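# Stand the lying carton upright and open its lid

## Task

The closed carton starts on its side on the table. Turn it upright so the lid faces up, then swing the lid open until it is roughly vertical or leaning back past vertical. At the start the lid's tab sits tucked inside the wall that carries the thumb notch.

## Robot and tools

Robot: two arms, left_arm and right_arm. Each ends in an identical five-finger right hand, so the hands are not mirrored and every hand number means the same thing on both. Fixed camera cam_high looks at the table; cam_left_wrist and cam_right_wrist ride on the wrists.

Frames: the scene frame has its origin at table-top height, midway between the nominal bases, +z up, +x out over the table, and left_arm toward +y. Measured bases: left_arm at (-0.074, +0.551, +0.146) m, right_arm at (-0.004, -0.488, +0.146) m, both nearly unrotated. Hand positions, orientations, velocities and offsets are in each arm's own base frame. The hand point sits 0.05 m in front of the palm and 0.15 m out from the wrist flange. Its +z runs along straight fingers, +y points out of the palm, +x runs across the palm away from the thumb. Straight fingertips reach about 0.06 to 0.07 m past it. A wrist bracket on the little-finger side can snag things, and with fingers level the wrist may hang below the hand point and touch the table first.

A row is 28 numbers, all within -1 to 1, always covering both arms: left dx, dy, dz, rx, ry, rz; left little, ring, middle, index, thumb_bend, thumb_turn; left force_limit, speed; then the same 14 for the right arm. The six pose numbers are an offset, not a pose: they count from that arm's Hand target as it stood when the action or move began, along that arm's base axes. Every row of one action counts from that same starting point, so repeating an offset moves further. Scale: 1.0 equals 0.6 m or 180 degrees; rx, ry, rz form one rotation vector about the Hand target position. Six zeros re-command the current Hand target. Commanded orientation is clipped to within 32 degrees of the measured one per control step.

Hand numbers are absolute targets, not offsets. Fingers and thumb_bend: +1 straight, -1 curled. thumb_turn: +1 beside the palm, -1 across in front of it. force_limit runs linearly from about 0 N at -1 to 10 N at +1 (15 N for the thumb motors). speed rises from nearly zero at -1 to full at +0.48 and stays full above. A motor only starts when its target changes by 0.002 or more. To leave a hand alone, resend its last carried-out eight numbers. With the thumb turned in, the hand can wrap objects about 0.035 to 0.065 m thick. For gentle closing use speed -0.94 or below.

Tools:
- execute_actions(actions, cameras): actions is a list of actions; each action is up to 15 rows, one per 1/30 s step, and a short action repeats its final row to fill 15. An empty list returns camera images. cameras lists camera names, ["all"], or [].
- move(target, speed, blend, stop_force, zero, blocking, cameras): target is one 28-number row or up to 15 rows, every row an offset from the same Hand targets. The hand point travels in a straight line and does not avoid obstacles. speed is m/s from 0.002 to 3.2 (default 0.25; turning at up to twice that in rad/s), one value or one per target. blend is a corner radius in metres for lists; 0 means stop at each point. stop_force (N, 4 to 120) ends an arm's path when its wrist sensor feels that much push against its motion; unreliable while the hand rotates, and omit it when moving away from a contact. zero (only with stop_force, default true) re-zeroes the sensor before the move. blocking=false returns after about 0.5 s while the move continues; not allowed together with stop_force.
- wait(seconds 0 to 10, cameras): lets time pass with commands held.
- stop(cameras): brakes a running move.
- zoom_image(camera, region [x0, y0, x1, y1] in pixels, at most 504 by 504): closer view of the newest image. Image sizes: cam_high 896x504, the wrist cameras 672x504.
- show_instructions(): shows the reference picture.
- zero_wrist_force(arm): sets the current wrist reading as zero.
- finished_scene(scene): ends the current scene by its number; irreversible.

Results: per arm, end_effector_position (m), end_effector_quat_wxyz, velocities, Hand target (the last commanded pose after clipping, the base for the next offset), Joint positions and torques, hand_measured, hand_stopped_by (moving, target, force, stalled, fault), hand_load_n (positive when something pushes a finger open; a lost grip shows as load near 0), hand_force_limit, hand_speed, and Wrist force and torque in the hand's axes plus the peak since last shown. A move adds a move: line such as done, off_target, moving, held or fault, with limits=paced (pose clipped) or limits=held (steps withheld). If a hand rests short of its Hand target, send the remaining gap as an offset.

Avoid: external force near 150 N or joint torque at its limit, which freezes that arm for 10 s; pressing even slightly past firm contact; the two arms touching each other; hands gripping the other hand's fingers; dropping or releasing a moving carton; slamming; anything leaving the table. Steer paths around an arm's own base. A MOTOR HOT line warns of heating; reaching 85 °C brakes that arm for 30 s or more.

Each tool is called after "Request:" by a JSON object that holds its "api" and its "payload".

Reference images:

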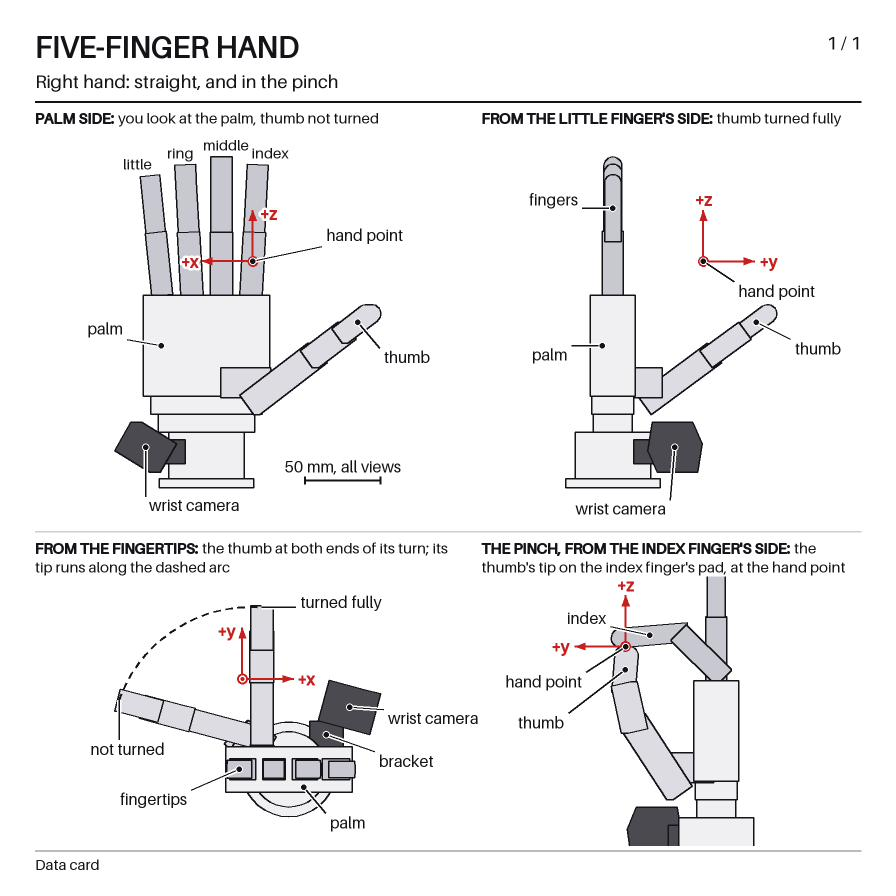

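## Session

Request:
{"api": "execute_actions", "payload": {"actions": []}}

Scene clock: 0.00 s.
left_arm: end_effector_position=(-0.1126, +0.4637, +0.6059) hand_measured=(+1.000, +1.000, +1.000, +1.000, +1.000, +1.000) hand_load_n=(+0.0, +0.0, +0.0, +0.0, +0.0, +0.0) hand_stopped_by=(target, target, target, target, target, target) hand_force_limit=0.00 hand_speed=-0.80 end_effector_quat_wxyz=(-0.034, +0.709, -0.703, +0.049) | right_arm: end_effector_position=(+0.1487, -0.4043, +0.5992) hand_measured=(+1.000, +1.000, +1.000, +1.000, +1.000, +1.000) hand_load_n=(+0.0, +0.0, +0.0, +0.0, +0.0, +0.0) hand_stopped_by=(target, target, target, target, target, target) hand_force_limit=0.00 hand_speed=-0.80 end_effector_quat_wxyz=(-0.074, +0.629, +0.772, +0.053)
Joint positions: left_arm=[1.36 -1.625 1.473 1.719 1.691 -1.789] | right_arm=[-1.755 -1.639 1.54 1.834 1.65 -1.952]
Joint velocities: within noise
Joint torques (N m): no reading
Wrist force (N): no reading
Wrist torque (N m): no reading
Wrist force, peak (N): no reading
Hand target: left_arm -0.1126, +0.4637, +0.6059; -0.034, +0.709, -0.703, +0.049 | right_arm +0.1487, -0.4043, +0.5992; -0.074, +0.629, +0.772, +0.053

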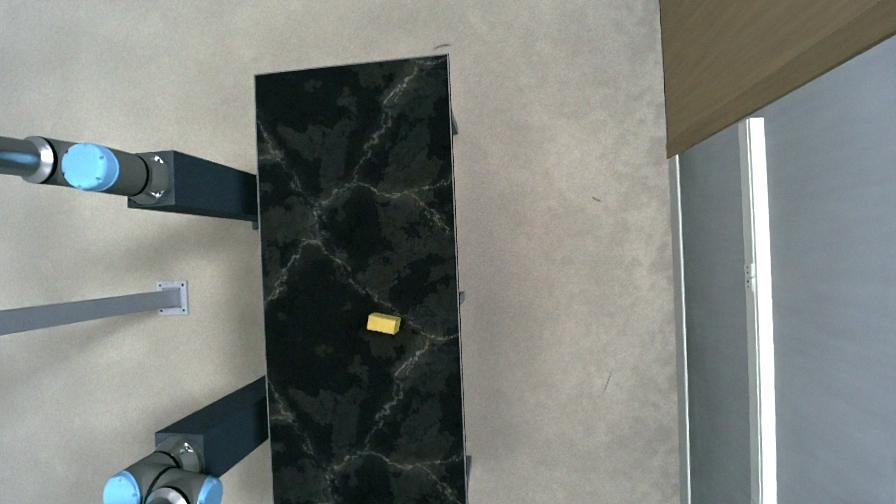

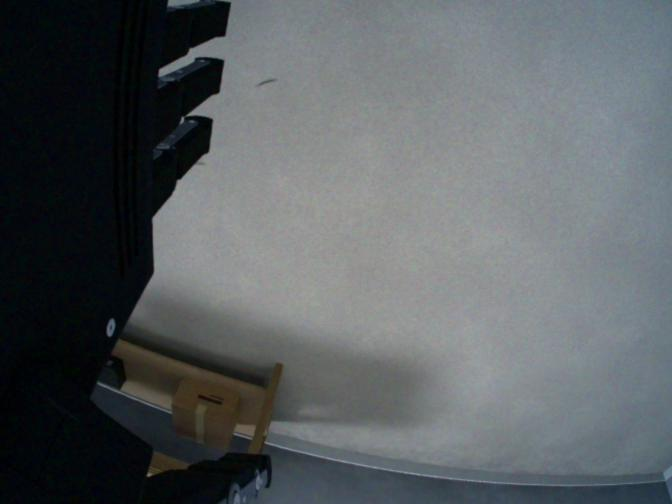

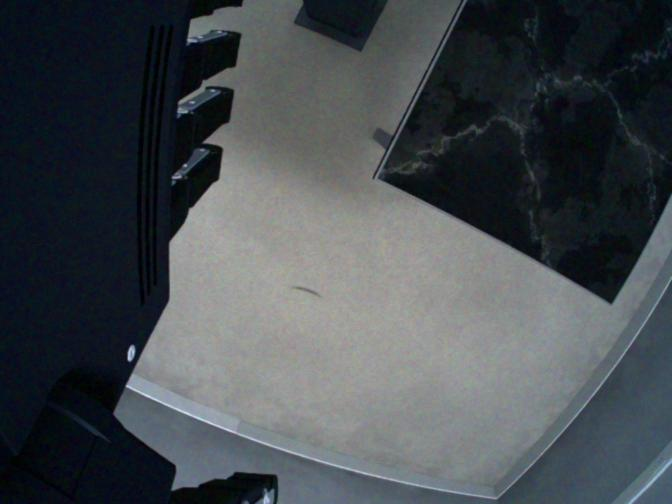

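Request:
{"api": "zoom_image", "payload": {"camera": "cam_high", "region": [340, 290, 430, 350]}}

Scaled by 5.600 from the camera's 896x504 image, which has a finer 1280x720 frame.

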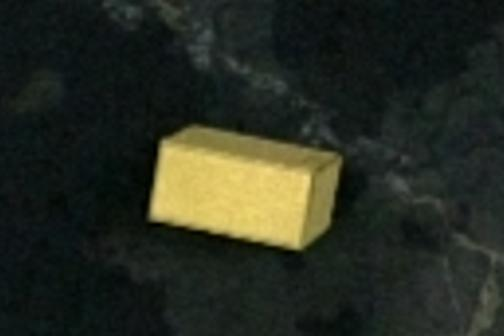

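Request:
{"api": "move", "payload": {"target": [0,0,0,0,0,0,1,1,1,1,1,1,0,0.3,0.45,0.62,-0.1,0,0,0,1,1,1,1,1,1,0,0.3], "speed": 0.6}}

Request:
{"api": "move", "payload": {"target": [0,0,0,0,0,0,1,1,1,1,1,1,0,0.3,0.4,0.6,-0.1,0,0,0,1,1,1,1,1,1,0,0.3], "speed": 0.6, "cameras": ["all"]}}

Scene clock: 3.63 s.
left_arm: end_effector_position=(-0.1126, +0.4637, +0.6059) hand_measured=(+1.000, +1.000, +1.000, +1.000, +1.000, +1.000) hand_load_n=(+0.0, +0.0, +0.0, +0.0, +0.0, +0.5) hand_stopped_by=(target, target, target, target, target, target) hand_force_limit=0.00 hand_speed=0.30 end_effector_quat_wxyz=(-0.034, +0.709, -0.703, +0.049) | right_arm: end_effector_position=(+0.4187, -0.0323, +0.5392) hand_measured=(+1.000, +1.000, +1.000, +1.000, +1.000, +1.000) hand_load_n=(-0.5, +0.0, +0.0, +0.0, +0.0, +0.0) hand_stopped_by=(target, target, target, target, target, target) hand_force_limit=0.00 hand_speed=0.30 end_effector_quat_wxyz=(-0.074, +0.629, +0.772, +0.053)
Joint positions: left_arm=[1.36 -1.625 1.473 1.719 1.691 -1.789] | right_arm=[-0.654 -1.776 1.758 1.734 1.461 -0.867]
Joint torques (N m): left_arm=[0.34 -32.02 -39.99 3.79 -0.13 0.06] | right_arm=[15.62 -6.16 -46.83 6.7 2.13 2]
Wrist force (N): left_arm=[0.0 -0.5 0.5] | right_arm=[-0.3 0.0 -0.3]
Wrist torque (N m): left_arm=[-0.11 -0.02 -0.02] | right_arm=[-0.06 0.12 -0.04]
Wrist force, peak (N): left_arm=[-0.3 -0.6 0.7] | right_arm=[-1.5 -1.9 -0.2]
Hand target: left_arm -0.1126, +0.4637, +0.6059; -0.034, +0.709, -0.703, +0.049 | right_arm +0.4187, -0.0323, +0.5392; -0.074, +0.629, +0.772, +0.053
Off the commanded pose: left_arm 0.000 m, 0 deg | right_arm 0.000 m, 0 deg.
move: done

Scene clock: 5.37 s.
left_arm: end_effector_position=(-0.1126, +0.4637, +0.6059) hand_measured=(+1.000, +1.000, +1.000, +1.000, +1.000, +1.000) hand_load_n=(+0.5, +0.0, +0.0, +0.0, +0.0, +0.0) hand_stopped_by=(target, target, target, target, target, target) hand_force_limit=0.00 hand_speed=0.30 end_effector_quat_wxyz=(-0.034, +0.709, -0.703, +0.049) | right_arm: end_effector_position=(+0.6586, +0.3277, +0.4792) hand_measured=(+1.000, +1.000, +1.000, +1.000, +1.000, +1.000) hand_load_n=(+0.0, +0.0, +0.0, +0.0, +0.0, +0.0) hand_stopped_by=(target, target, target, target, target, target) hand_force_limit=0.00 hand_speed=0.30 end_effector_quat_wxyz=(-0.074, +0.629, +0.772, +0.053)
Joint positions: left_arm=[1.36 -1.625 1.473 1.719 1.691 -1.789] | right_arm=[0.197 -1.236 1.258 1.562 1.389 -0.009]
Joint torques (N m): left_arm=[-0.12 -32.09 -40.21 3.99 -0.2 0.05] | right_arm=[17.04 -47.45 -45.87 6.24 1.45 2.38]
Wrist force (N): left_arm=[-0.2 -0.7 0.4] | right_arm=[0.0 -0.3 0.4]
Wrist torque (N m): left_arm=[-0.14 0.01 -0.03] | right_arm=[-0.14 0.08 -0.03]
Wrist force, peak (N): left_arm=[-0.2 -0.7 0.4] | right_arm=[1.6 1.0 1.7]
Hand target: left_arm -0.1126, +0.4637, +0.6059; -0.034, +0.709, -0.703, +0.049 | right_arm +0.6587, +0.3277, +0.4792; -0.074, +0.629, +0.772, +0.053
Off the commanded pose: left_arm 0.000 m, 0 deg | right_arm 0.000 m, 0 deg.
move: done

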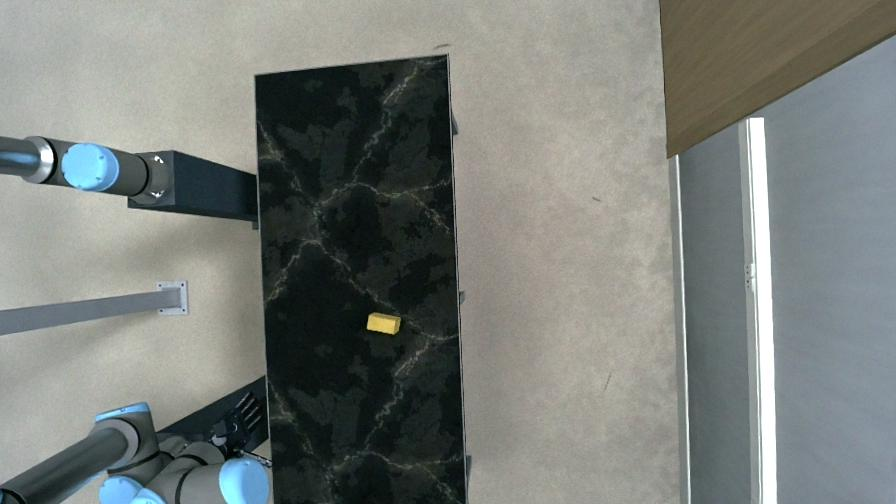

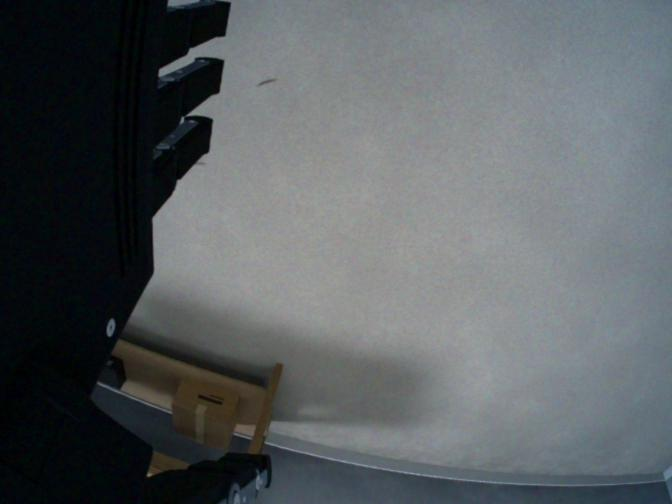

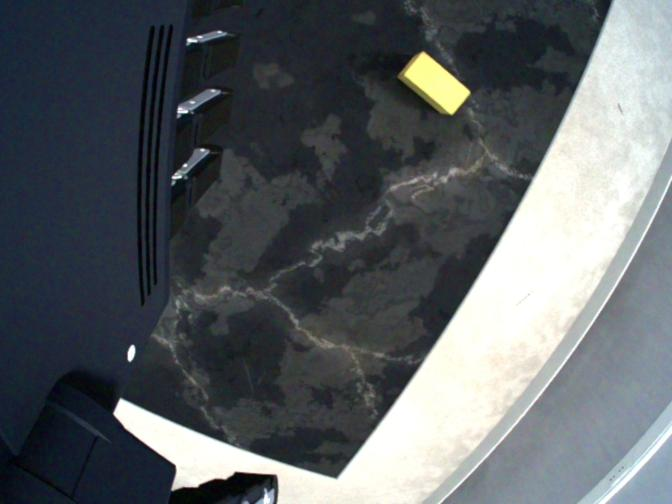

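Request:
{"api": "wait", "payload": {"seconds": 0.1, "cameras": ["cam_high"]}}

Request:
{"api": "zoom_image", "payload": {"camera": "cam_high", "region": [220, 280, 470, 504]}}

Scene clock: 6.13 s.
left_arm: end_effector_position=(-0.1126, +0.4637, +0.6059) hand_measured=(+1.000, +1.000, +1.000, +1.000, +1.000, +1.000) hand_load_n=(+0.0, +0.0, +0.0, +0.0, +0.0, +0.0) hand_stopped_by=(target, target, target, target, target, target) hand_force_limit=0.00 hand_speed=0.30 end_effector_quat_wxyz=(-0.034, +0.709, -0.703, +0.049) | right_arm: end_effector_position=(+0.6587, +0.3277, +0.4792) hand_measured=(+1.000, +1.000, +1.000, +1.000, +1.000, +1.000) hand_load_n=(+0.0, +0.0, +0.0, +0.5, +0.0, +0.0) hand_stopped_by=(target, target, target, target, target, target) hand_force_limit=0.00 hand_speed=0.30 end_effector_quat_wxyz=(-0.074, +0.629, +0.772, +0.053)
Joint positions: left_arm=[1.36 -1.625 1.473 1.719 1.691 -1.789] | right_arm=[0.197 -1.236 1.258 1.562 1.389 -0.009]
Joint torques (N m): left_arm=[0.52 -31.34 -40.05 3.76 0.06 0.11] | right_arm=[16.46 -45.34 -46.17 6.09 1.42 2.23]
Wrist force (N): left_arm=[0.0 -0.4 0.3] | right_arm=[-0.2 -0.2 0.3]
Wrist torque (N m): left_arm=[-0.07 -0.01 -0.01] | right_arm=[-0.11 0.11 -0.04]
Wrist force, peak (N): left_arm=[-0.3 -0.6 0.2] | right_arm=[-0.3 -0.2 0.6]
Hand target: left_arm -0.1126, +0.4637, +0.6059; -0.034, +0.709, -0.703, +0.049 | right_arm +0.6587, +0.3277, +0.4792; -0.074, +0.629, +0.772, +0.053
Off the commanded pose: left_arm 0.000 m, 0 deg | right_arm 0.000 m, 0 deg.
wait: 0.10 s; at rest from the start
Images, in order (width x height): cam_high 896x504.

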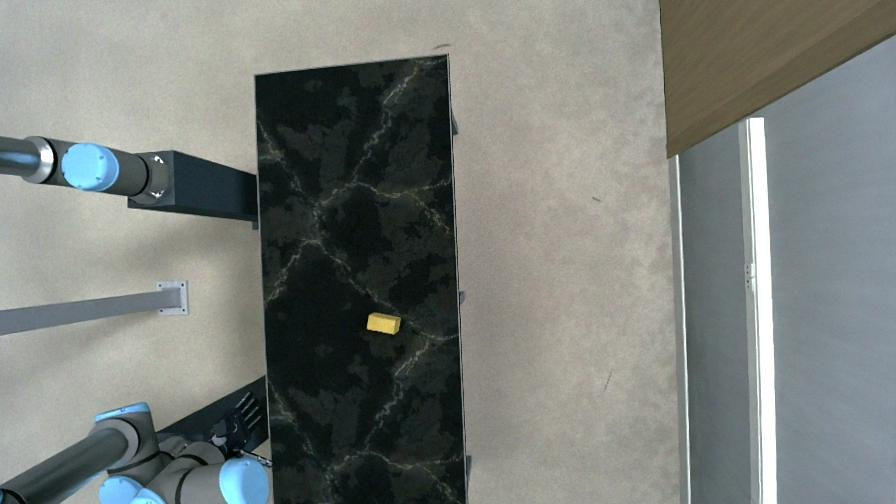

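Scaled by 2.016 from the camera's 896x504 image, which has a finer 1280x720 frame.

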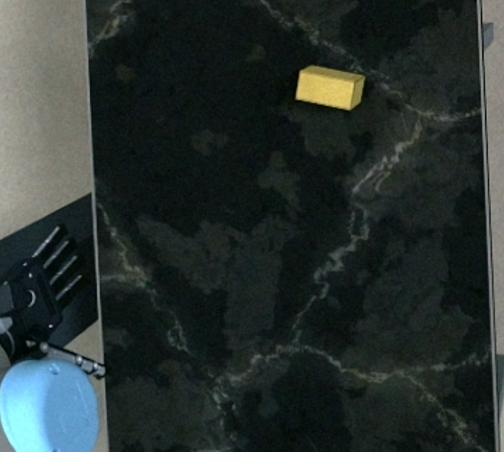

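Request:
{"api": "move", "payload": {"target": [0,0,0,0,0,0,1,1,1,1,1,1,0,0.3,0.05,0.3,-0.15,0,0,0,1,1,1,1,1,1,0,0.3], "speed": 0.6, "cameras": ["cam_high","cam_right_wrist"]}}

Scene clock: 8.53 s.
left_arm: end_effector_position=(-0.1126, +0.4637, +0.6059) hand_measured=(+1.000, +1.000, +1.000, +1.000, +1.000, +1.000) hand_load_n=(+0.0, +0.0, +0.0, +0.0, +0.0, +0.0) hand_stopped_by=(target, target, target, target, target, target) hand_force_limit=0.00 hand_speed=0.30 end_effector_quat_wxyz=(-0.034, +0.709, -0.703, +0.049) | right_arm: end_effector_position=(+0.6887, +0.5076, +0.3892) hand_measured=(+1.000, +1.000, +1.000, +1.000, +1.000, +1.000) hand_load_n=(+0.0, +0.0, +0.0, +0.0, +0.0, +0.0) hand_stopped_by=(target, target, target, target, target, target) hand_force_limit=0.00 hand_speed=0.30 end_effector_quat_wxyz=(-0.074, +0.629, +0.772, +0.053)
Joint positions: left_arm=[1.36 -1.625 1.473 1.719 1.691 -1.789] | right_arm=[0.424 -1.009 1.075 1.477 1.391 0.222]
Joint torques (N m): left_arm=[-0.55 -32.73 -39.93 3.82 -0.02 0.01] | right_arm=[13.98 -63.6 -46.81 6.08 2.04 2.37]
Wrist force (N): left_arm=[0.0 -0.4 0.4] | right_arm=[-0.3 -0.3 0.3]
Wrist torque (N m): left_arm=[-0.09 -0.01 -0.02] | right_arm=[-0.12 0.01 -0.04]
Wrist force, peak (N): left_arm=[-0.2 -0.7 0.5] | right_arm=[1.4 0.0 1.8]
Hand target: left_arm -0.1126, +0.4637, +0.6059; -0.034, +0.709, -0.703, +0.049 | right_arm +0.6887, +0.5077, +0.3892; -0.074, +0.629, +0.772, +0.053
Off the commanded pose: left_arm 0.000 m, 0 deg | right_arm 0.000 m, 0 deg.
move: done
Images, in order (width x height): cam_high 896x504, cam_right_wrist 672x504.

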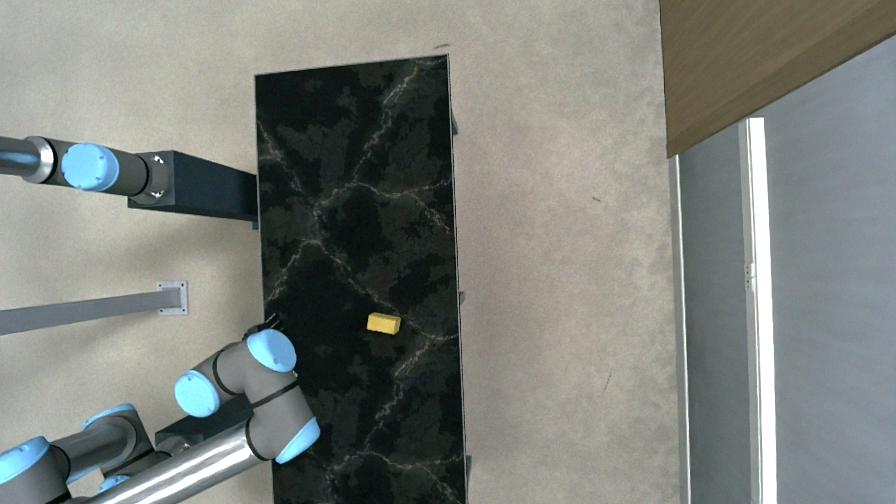

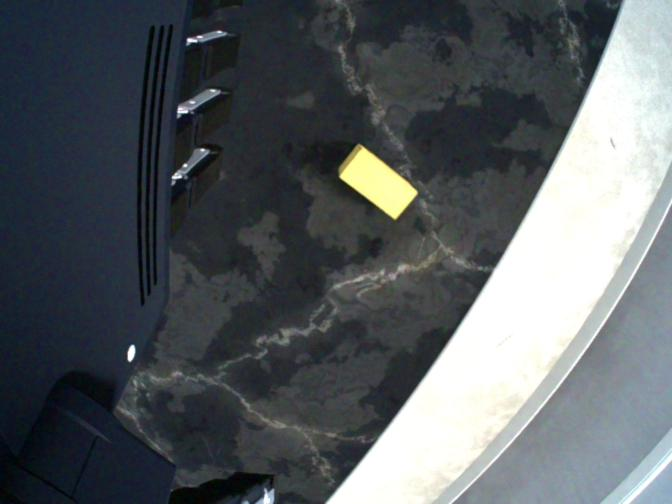

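Request:
{"api": "zoom_image", "payload": {"camera": "cam_right_wrist", "region": [310, 120, 450, 240]}}

Request:
{"api": "zoom_image", "payload": {"camera": "cam_high", "region": [355, 300, 415, 345]}}

Scaled by 3.600 from the camera's 672x504 image, which has a finer 960x720 frame.

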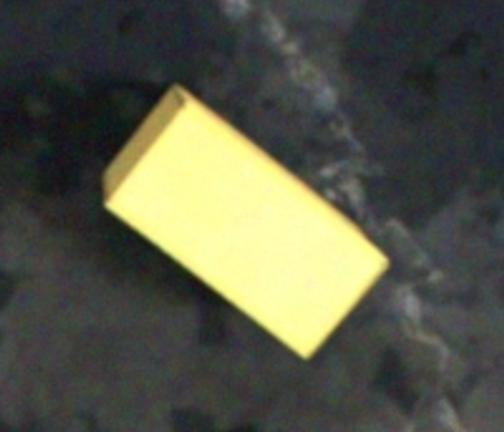

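Scaled by 8.400 from the camera's 896x504 image, which has a finer 1280x720 frame.

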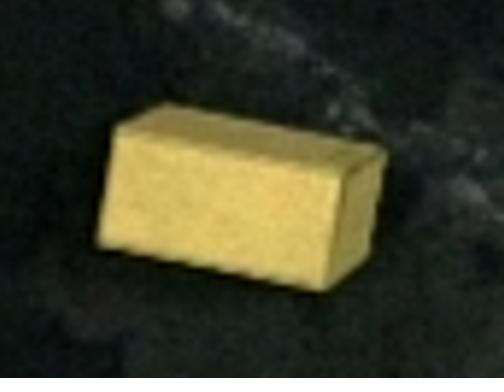

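Request:
{"api": "move", "payload": {"target": [0,0,0,0,0,0,1,1,1,1,1,1,0,0.3,0.33,0.02,-0.25,0,0,0,1,1,1,1,1,1,0,0.3], "speed": 0.6, "cameras": ["cam_high","cam_right_wrist"]}}

Scene clock: 10.60 s.
left_arm: end_effector_position=(-0.1126, +0.4637, +0.6059) hand_measured=(+1.000, +1.000, +1.000, +1.000, +1.000, +1.000) hand_load_n=(+0.0, +0.0, +0.0, +0.0, +0.0, +0.0) hand_stopped_by=(target, target, target, target, target, target) hand_force_limit=0.00 hand_speed=0.30 end_effector_quat_wxyz=(-0.034, +0.709, -0.703, +0.049) | right_arm: end_effector_position=(+0.8867, +0.5196, +0.2392) hand_measured=(+1.000, +1.000, +1.000, +1.000, +1.000, +1.000) hand_load_n=(+0.0, +0.0, +0.0, +0.0, +0.0, +0.0) hand_stopped_by=(target, target, target, target, target, target) hand_force_limit=0.00 hand_speed=0.30 end_effector_quat_wxyz=(-0.074, +0.629, +0.772, +0.053)
Joint positions: left_arm=[1.36 -1.625 1.473 1.719 1.691 -1.789] | right_arm=[0.35 -0.614 0.655 1.514 1.389 0.147]
Joint torques (N m): left_arm=[-0.88 -32.49 -40.33 3.84 0.05 0.05] | right_arm=[2.52 -84.47 -48.35 6.24 1.66 -2.05]
Wrist force (N): left_arm=[0.2 -0.1 0.4] | right_arm=[0.0 0.1 0.7]
Wrist torque (N m): left_arm=[-0.04 -0.04 0.00] | right_arm=[-0.11 -0.08 0.19]
Wrist force, peak (N): left_arm=[0.0 -0.8 0.3] | right_arm=[-0.9 1.2 2.2]
Hand target: left_arm -0.1126, +0.4637, +0.6059; -0.034, +0.709, -0.703, +0.049 | right_arm +0.8867, +0.5197, +0.2392; -0.074, +0.629, +0.772, +0.053
Off the commanded pose: left_arm 0.000 m, 0 deg | right_arm 0.000 m, 0 deg.
move: done
Images, in order (width x height): cam_high 896x504, cam_right_wrist 672x504.

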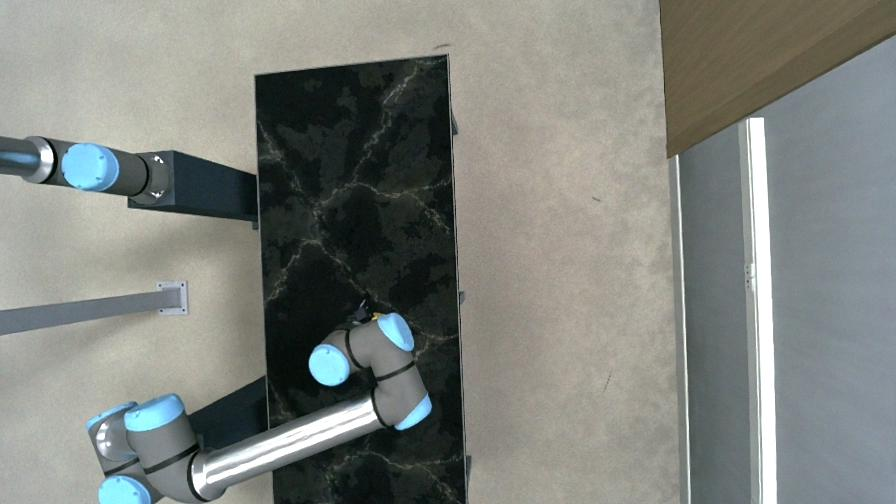

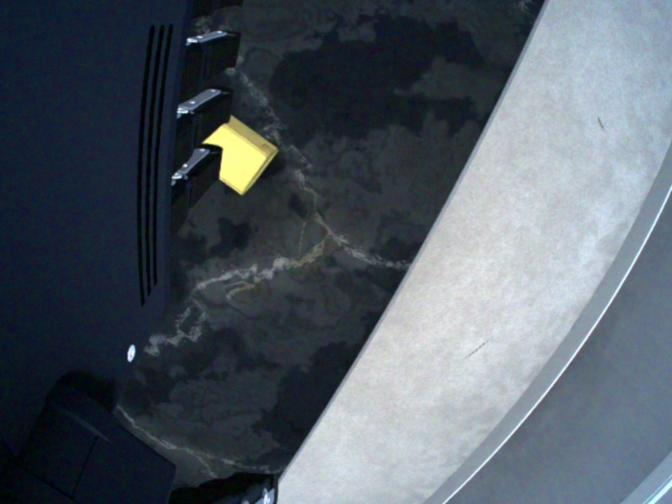

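Request:
{"api": "zoom_image", "payload": {"camera": "cam_right_wrist", "region": [190, 100, 300, 210]}}

Request:
{"api": "zoom_image", "payload": {"camera": "cam_high", "region": [340, 280, 420, 340]}}

Scaled by 4.582 from the camera's 672x504 image, which has a finer 960x720 frame.

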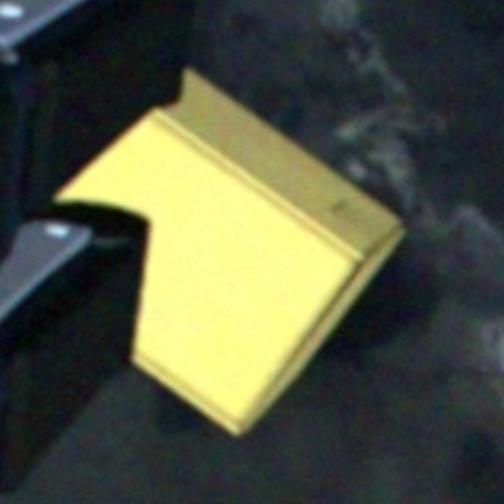

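Scaled by 6.300 from the camera's 896x504 image, which has a finer 1280x720 frame.

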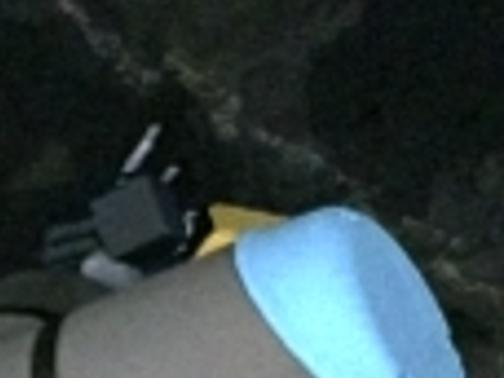

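Request:
{"api": "move", "payload": {"target": [0,0,0,0,0,0,1,1,1,1,1,1,0,0.3,0.1,0.25,0.05,0,0,0,1,1,1,1,1,1,0,0.3], "speed": 0.6, "cameras": ["cam_right_wrist"]}}

Scene clock: 12.50 s.
left_arm: end_effector_position=(-0.1126, +0.4637, +0.6059) hand_measured=(+1.000, +1.000, +1.000, +1.000, +1.000, +1.000) hand_load_n=(+0.0, +0.0, +0.0, +0.0, +0.0, +0.0) hand_stopped_by=(target, target, target, target, target, target) hand_force_limit=0.00 hand_speed=0.30 end_effector_quat_wxyz=(-0.034, +0.709, -0.703, +0.049) | right_arm: end_effector_position=(+0.9446, +0.6682, +0.2684) hand_measured=(+1.000, +1.000, +1.000, +1.000, +1.000, +1.000) hand_load_n=(+0.0, +0.0, +0.0, +0.0, +0.0, +0.0) hand_stopped_by=(target, target, target, target, target, target) hand_force_limit=0.00 hand_speed=0.30 end_effector_quat_wxyz=(-0.037, +0.608, +0.771, +0.184)
Joint positions: left_arm=[1.36 -1.625 1.473 1.719 1.691 -1.789] | right_arm=[0.451 -0.332 0.035 1.562 1.346 0.25]
Joint torques (N m): left_arm=[1.02 -31.94 -40.84 3.79 0.27 0.12] | right_arm=[17.08 -93.38 -47.24 -0.51 -2.48 2.41]
Wrist force (N): left_arm=[-0.1 -0.3 0.3] | right_arm=[-0.6 -0.8 0.1]
Wrist torque (N m): left_arm=[-0.06 0.00 -0.02] | right_arm=[-0.11 0.10 -0.10]
Wrist force, peak (N): left_arm=[-0.1 -0.6 0.6] | right_arm=[0.8 -0.2 1.9]
Hand target: left_arm -0.1126, +0.4637, +0.6059; -0.034, +0.709, -0.703, +0.049 | right_arm +0.9467, +0.6697, +0.2692; -0.074, +0.629, +0.772, +0.053
Off the commanded pose: left_arm 0.000 m, 0 deg | right_arm 0.003 m, 16 deg.
elbow stopped short (right arm): the move would have taken joint 3 (elbow) straighter than the controller allows.
move: off_target (right_arm)
Images, in order (width x height): cam_right_wrist 672x504.

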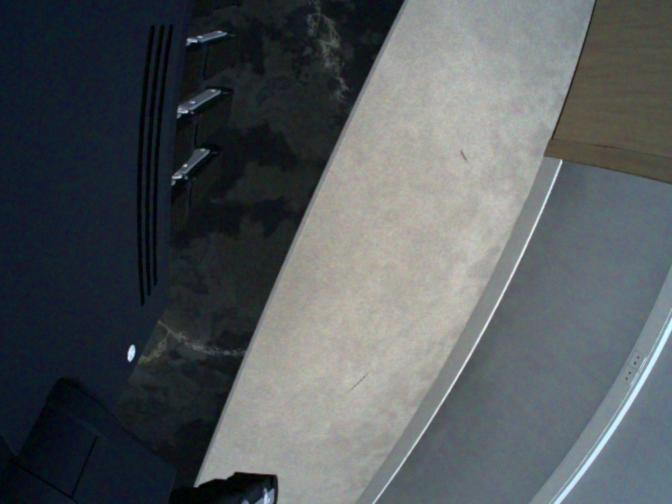

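Request:
{"api": "move", "payload": {"target": [0,0,0,0,0,0,1,1,1,1,1,1,0,0.3,-0.12,-0.5,-0.02,0,0.14,0,1,1,1,1,1,1,0,0.3], "speed": 0.6, "cameras": ["cam_right_wrist"]}}

Request:
{"api": "zoom_image", "payload": {"camera": "cam_right_wrist", "region": [170, 0, 470, 225]}}

Scene clock: 15.43 s.
left_arm: end_effector_position=(-0.1126, +0.4637, +0.6059) hand_measured=(+1.000, +1.000, +1.000, +1.000, +1.000, +1.000) hand_load_n=(+0.0, +0.0, +0.0, +0.0, +0.0, +0.5) hand_stopped_by=(target, target, target, target, target, target) hand_force_limit=0.00 hand_speed=0.30 end_effector_quat_wxyz=(-0.034, +0.709, -0.703, +0.049) | right_arm: end_effector_position=(+0.8747, +0.3697, +0.2572) hand_measured=(+1.000, +1.000, +1.000, +1.000, +1.000, +1.000) hand_load_n=(+0.0, +0.0, -0.5, +0.0, +0.0, +0.0) hand_stopped_by=(target, target, target, target, target, target) hand_force_limit=0.00 hand_speed=0.30 end_effector_quat_wxyz=(-0.241, +0.625, +0.738, -0.086)
Joint positions: left_arm=[1.36 -1.625 1.473 1.719 1.691 -1.789] | right_arm=[0.172 -0.547 0.598 1.975 1.317 -0.052]
Joint torques (N m): left_arm=[0.28 -31.64 -40.43 3.79 0.2 0.09] | right_arm=[-20.25 -112.37 -21.94 1.81 1.18 -2.5]
Wrist force (N): left_arm=[0.0 -0.2 0.2] | right_arm=[-0.4 0.2 0.6]
Wrist torque (N m): left_arm=[-0.05 -0.01 -0.01] | right_arm=[-0.18 0.03 0.14]
Wrist force, peak (N): left_arm=[-0.1 -0.4 0.8] | right_arm=[-2.1 0.1 -0.4]
Hand target: left_arm -0.1126, +0.4637, +0.6059; -0.034, +0.709, -0.703, +0.049 | right_arm +0.8747, +0.3697, +0.2572; -0.241, +0.625, +0.738, -0.086
Off the commanded pose: left_arm 0.000 m, 0 deg | right_arm 0.000 m, 0 deg.
move: done
Images, in order (width x height): cam_right_wrist 672x504.

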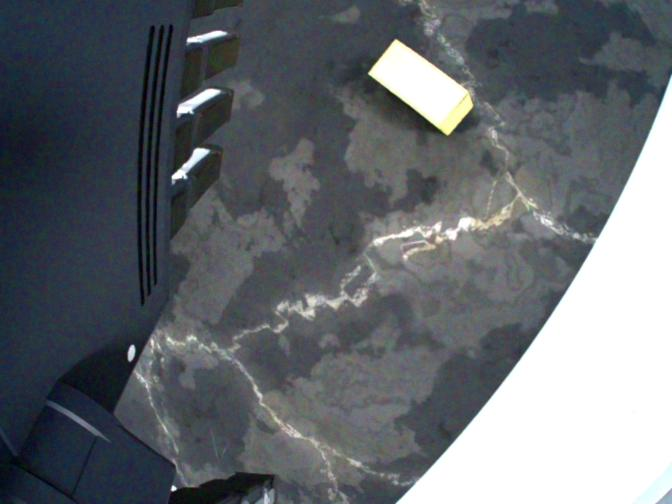

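Scaled by 1.680 from the camera's 672x504 image, which has a finer 960x720 frame.

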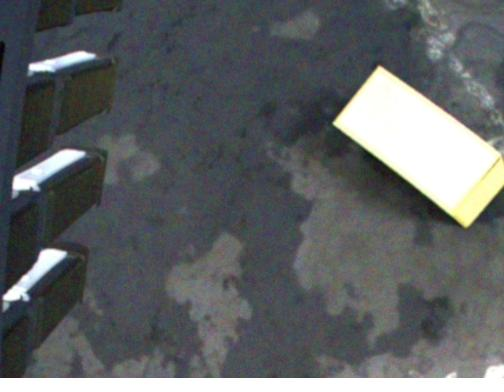

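Request:
{"api": "zoom_image", "payload": {"camera": "cam_right_wrist", "region": [360, 30, 485, 145]}}

Scaled by 4.032 from the camera's 672x504 image, which has a finer 960x720 frame.

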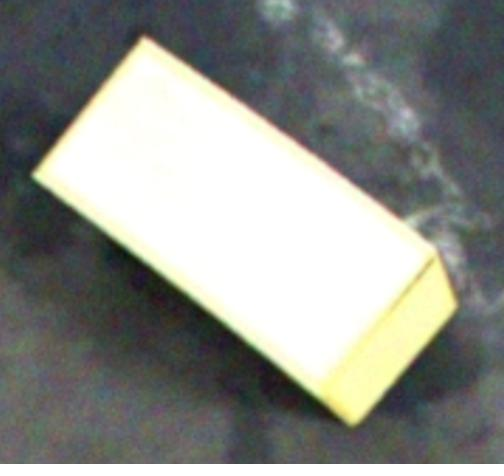

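Request:
{"api": "move", "payload": {"target": [0,0,0,0,0,0,1,1,1,1,1,1,0,0.3,-0.06,0.02,0,0.068,0.190,-0.542,1,0.55,0.55,0.55,0.8,-1,-0.6,0.2], "speed": 0.5, "cameras": ["cam_high","cam_right_wrist"]}}

Request:
{"api": "zoom_image", "payload": {"camera": "cam_high", "region": [290, 260, 450, 390]}}

Scene clock: 25.17 s.
left_arm: end_effector_position=(-0.1126, +0.4637, +0.6059) hand_measured=(+1.000, +1.000, +1.000, +1.000, +1.000, +1.000) hand_load_n=(+0.0, +0.0, +0.0, +0.0, +0.0, +0.0) hand_stopped_by=(target, target, target, target, target, target) hand_force_limit=0.00 hand_speed=0.30 end_effector_quat_wxyz=(-0.034, +0.709, -0.703, +0.049) | right_arm: end_effector_position=(+0.8387, +0.3817, +0.2572) hand_measured=(+1.000, +0.550, +0.550, +0.550, +0.800, -1.000) hand_load_n=(+0.0, +0.0, +0.0, +0.0, +0.0, +0.0) hand_stopped_by=(target, target, target, target, target, target) hand_force_limit=-0.60 hand_speed=0.20 end_effector_quat_wxyz=(-0.460, +0.885, -0.063, +0.032)
Joint positions: left_arm=[1.36 -1.625 1.473 1.719 1.691 -1.789] | right_arm=[0.025 -0.832 1.092 1.082 0.63 1.854]
Joint torques (N m): left_arm=[-0.75 -31.32 -40.91 3.56 0.19 0.39] | right_arm=[16.46 -95.89 -22.23 1.1 0.8 2.26]
Wrist force (N): left_arm=[0.1 -0.4 0.0] | right_arm=[-0.1 1.4 0.1]
Wrist torque (N m): left_arm=[-0.05 -0.01 -0.01] | right_arm=[-0.09 -0.05 0.13]
Wrist force, peak (N): left_arm=[0.3 -0.7 0.6] | right_arm=[-0.5 1.7 -0.3]
Hand target: left_arm -0.1126, +0.4637, +0.6059; -0.034, +0.709, -0.703, +0.049 | right_arm +0.8387, +0.3817, +0.2572; -0.460, +0.885, -0.063, +0.032
Off the commanded pose: left_arm 0.000 m, 0 deg | right_arm 0.000 m, 0 deg.
move: done
Images, in order (width x height): cam_high 896x504, cam_right_wrist 672x504.

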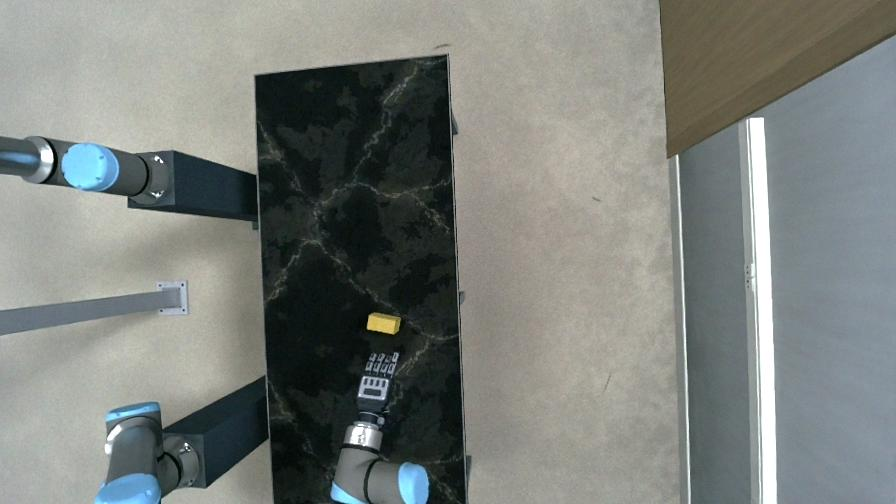

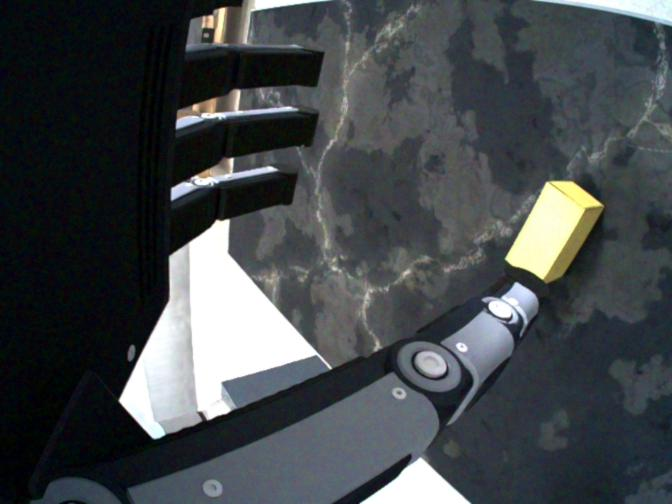

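Scaled by 3.150 from the camera's 896x504 image, which has a finer 1280x720 frame.

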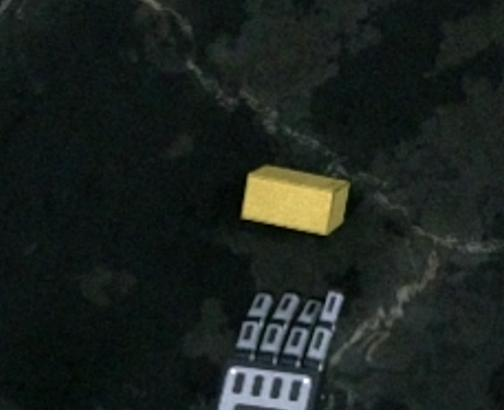

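Request:
{"api": "move", "payload": {"target": [0,0,0,0,0,0,1,1,1,1,1,1,0,0.3,-0.033,0.05,-0.4,0,0,0,1,0.55,0.55,0.55,0.8,-1,-0.6,0.2], "speed": 0.4, "cameras": ["cam_high","cam_right_wrist"]}}

Request:
{"api": "zoom_image", "payload": {"camera": "cam_high", "region": [330, 280, 430, 370]}}

Scene clock: 27.20 s.
left_arm: end_effector_position=(-0.1126, +0.4637, +0.6059) hand_measured=(+1.000, +1.000, +1.000, +1.000, +1.000, +1.000) hand_load_n=(+0.0, +0.0, +0.0, +0.0, +0.5, +0.0) hand_stopped_by=(target, target, target, target, target, target) hand_force_limit=0.00 hand_speed=0.30 end_effector_quat_wxyz=(-0.034, +0.709, -0.703, +0.049) | right_arm: end_effector_position=(+0.8188, +0.4117, +0.0173) hand_measured=(+1.000, +0.550, +0.550, +0.550, +0.800, -1.000) hand_load_n=(+0.0, +0.0, +0.0, +0.0, +0.0, +0.0) hand_stopped_by=(target, target, target, target, target, target) hand_force_limit=-0.60 hand_speed=0.20 end_effector_quat_wxyz=(-0.460, +0.885, -0.063, +0.032)
Joint positions: left_arm=[1.36 -1.625 1.473 1.719 1.691 -1.789] | right_arm=[0.061 -0.685 1.269 0.709 0.64 1.914]
Joint torques (N m): left_arm=[-0.08 -31.96 -40.58 3.68 0.25 0.41] | right_arm=[16.19 -79.55 -35.56 0.27 0.72 2.45]
Wrist force (N): left_arm=[-0.2 -0.4 0.2] | right_arm=[-0.3 1.1 0.2]
Wrist torque (N m): left_arm=[-0.08 0.01 -0.03] | right_arm=[-0.08 0.03 0.05]
Wrist force, peak (N): left_arm=[-0.3 -0.6 0.5] | right_arm=[-0.5 2.7 1.6]
Hand target: left_arm -0.1126, +0.4637, +0.6059; -0.034, +0.709, -0.703, +0.049 | right_arm +0.8189, +0.4117, +0.0172; -0.460, +0.885, -0.063, +0.032
Off the commanded pose: left_arm 0.000 m, 0 deg | right_arm 0.000 m, 0 deg.
move: done
Images, in order (width x height): cam_high 896x504, cam_right_wrist 672x504.

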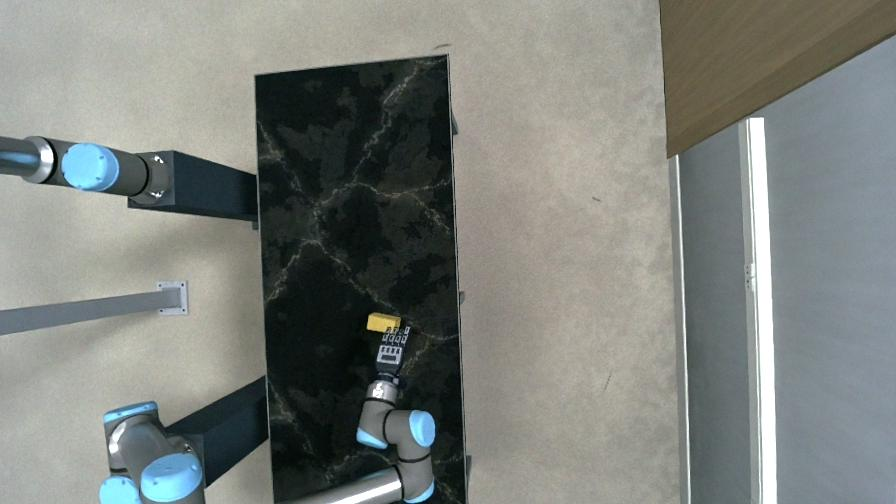

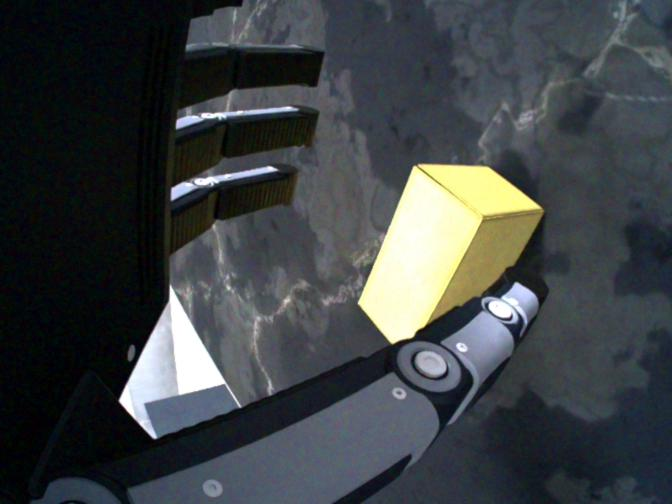

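Scaled by 5.040 from the camera's 896x504 image, which has a finer 1280x720 frame.

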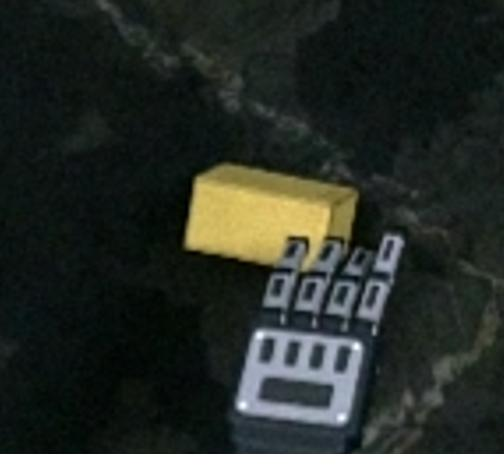

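Request:
{"api": "move", "payload": {"target": [0,0,0,0,0,0,1,1,1,1,1,1,0,0.3,-0.09,0.079,-0.1,0,0,0,1,0.7,0.7,0.7,0.9,-1,-0.6,0.2], "speed": 0.3, "cameras": ["cam_high","cam_right_wrist"]}}

Request:
{"api": "zoom_image", "payload": {"camera": "cam_high", "region": [330, 280, 430, 370]}}

Scene clock: 29.07 s.
left_arm: end_effector_position=(-0.1126, +0.4637, +0.6059) hand_measured=(+1.000, +1.000, +1.000, +1.000, +1.000, +1.000) hand_load_n=(+0.0, +0.0, +0.0, +0.0, +0.0, +0.0) hand_stopped_by=(target, target, target, target, target, target) hand_force_limit=0.00 hand_speed=0.30 end_effector_quat_wxyz=(-0.034, +0.709, -0.703, +0.049) | right_arm: end_effector_position=(+0.7650, +0.4590, -0.0428) hand_measured=(+1.000, +0.700, +0.700, +0.700, +0.900, -1.000) hand_load_n=(+0.0, +0.0, +0.0, +0.0, +0.0, +0.0) hand_stopped_by=(target, target, target, target, target, target) hand_force_limit=-0.60 hand_speed=0.20 end_effector_quat_wxyz=(-0.460, +0.885, -0.063, +0.032)
Joint positions: left_arm=[1.36 -1.625 1.473 1.719 1.691 -1.789] | right_arm=[0.125 -0.689 1.389 0.513 0.66 2.014]
Joint torques (N m): left_arm=[1.38 -32.65 -40.52 3.9 0.19 0.23] | right_arm=[17.69 -101.24 -15.37 0.35 0.89 2.14]
Wrist force (N): left_arm=[-0.1 -0.2 0.4] | right_arm=[-0.7 1.1 0.2]
Wrist torque (N m): left_arm=[-0.06 0.01 -0.02] | right_arm=[-0.14 0.04 0.08]
Wrist force, peak (N): left_arm=[-0.1 -0.5 0.8] | right_arm=[-1.3 2.0 0.9]
Hand target: left_arm -0.1126, +0.4637, +0.6059; -0.034, +0.709, -0.703, +0.049 | right_arm +0.7649, +0.4591, -0.0428; -0.460, +0.885, -0.063, +0.032
Off the commanded pose: left_arm 0.000 m, 0 deg | right_arm 0.000 m, 0 deg.
move: done
Images, in order (width x height): cam_high 896x504, cam_right_wrist 672x504.

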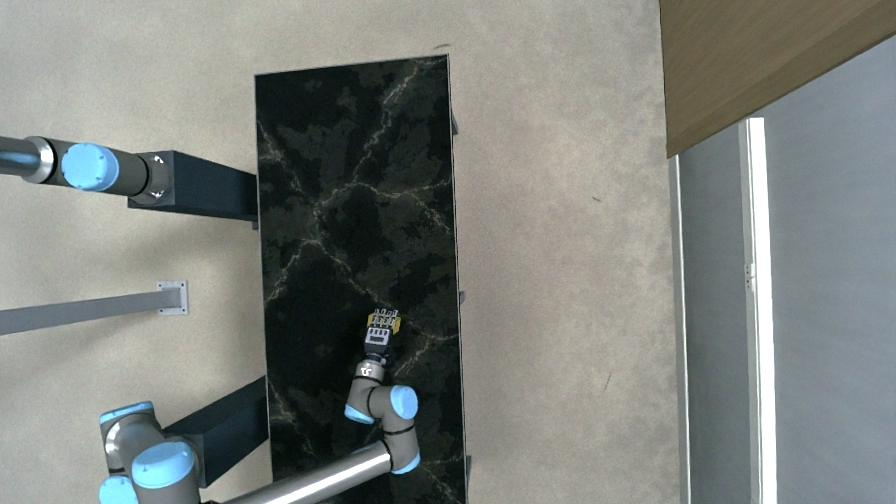

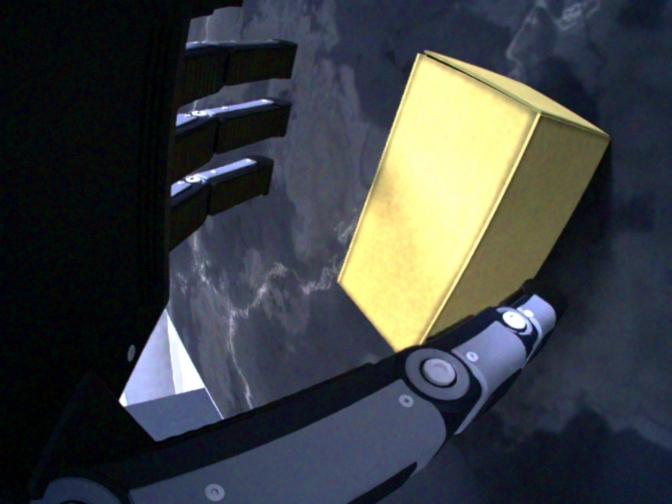

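Scaled by 5.040 from the camera's 896x504 image, which has a finer 1280x720 frame.

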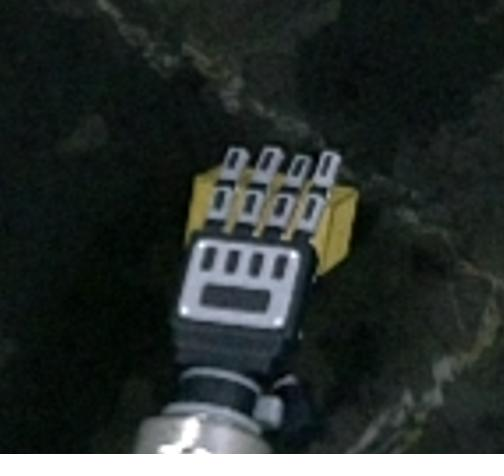

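Request:
{"api": "move", "payload": {"target": [0,0,0,0,0,0,1,1,1,1,1,1,0,0.3,0,0.0,-0.113,0,0,0,1,0.7,0.7,0.7,0.9,-1,-0.6,0.2], "speed": 0.08, "stop_force": 6, "cameras": ["cam_high","cam_right_wrist"]}}

Request:
{"api": "zoom_image", "payload": {"camera": "cam_high", "region": [330, 280, 430, 370]}}

Scene clock: 31.87 s.
left_arm: end_effector_position=(-0.1126, +0.4637, +0.6059) hand_measured=(+1.000, +1.000, +1.000, +1.000, +1.000, +1.000) hand_load_n=(+0.0, +0.0, +0.0, +0.0, +0.0, +0.0) hand_stopped_by=(target, target, target, target, target, target) hand_force_limit=0.00 hand_speed=0.30 end_effector_quat_wxyz=(-0.034, +0.709, -0.703, +0.049) | right_arm: end_effector_position=(+0.7649, +0.4591, -0.1096) hand_measured=(+1.000, +0.700, +0.700, +0.700, +0.900, -1.000) hand_load_n=(+0.0, +0.0, +0.0, +1.0, +0.0, +0.0) hand_stopped_by=(target, target, target, target, target, target) hand_force_limit=-0.60 hand_speed=0.20 end_effector_quat_wxyz=(-0.460, +0.885, -0.063, +0.032)
Joint positions: left_arm=[1.36 -1.625 1.473 1.719 1.691 -1.789] | right_arm=[0.125 -0.614 1.387 0.441 0.66 2.014]
Joint torques (N m): left_arm=[-0.25 -32.5 -40.57 3.68 0.1 0.31] | right_arm=[-4.42 -98.04 -10.67 5.11 -0.46 -2.69]
Wrist force (N): left_arm=[0.0 -0.5 0.1] | right_arm=[-0.8 -2.7 -1.4]
Wrist torque (N m): left_arm=[-0.08 -0.01 -0.02] | right_arm=[0.05 0.00 0.11]
Wrist force, peak (N): left_arm=[-0.2 -0.6 0.6] | right_arm=[-1.3 -6.8 -3.3]
Hand target: left_arm -0.1126, +0.4637, +0.6059; -0.034, +0.709, -0.703, +0.049 | right_arm +0.7649, +0.4591, -0.1096; -0.460, +0.885, -0.063, +0.032 (not the last commanded pose)
Off the commanded pose: left_arm 0.000 m, 0 deg | right_arm 0.001 m, 0 deg.
move: contact (right_arm)
Images, in order (width x height): cam_high 896x504, cam_right_wrist 672x504.

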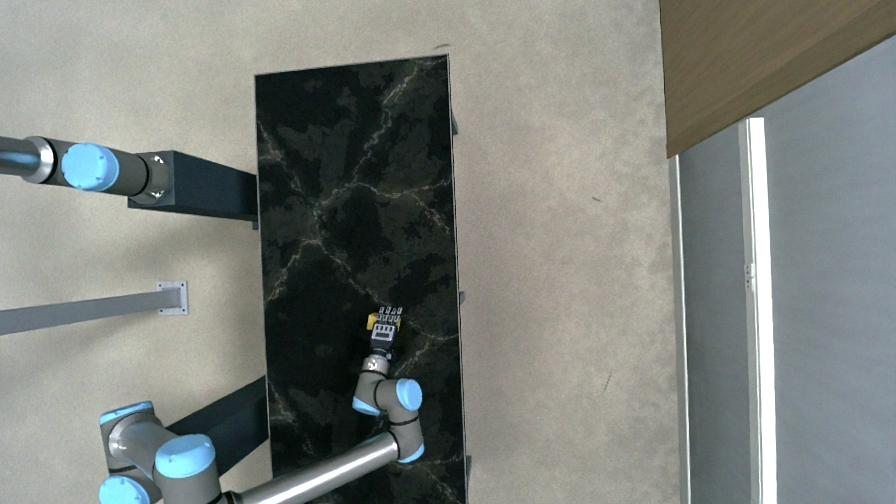

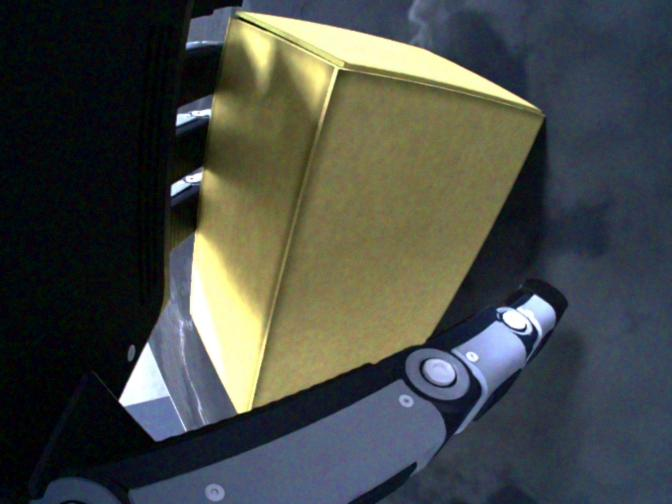

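Scaled by 5.040 from the camera's 896x504 image, which has a finer 1280x720 frame.

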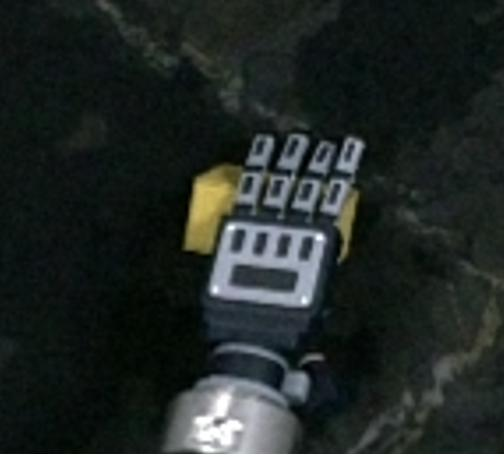

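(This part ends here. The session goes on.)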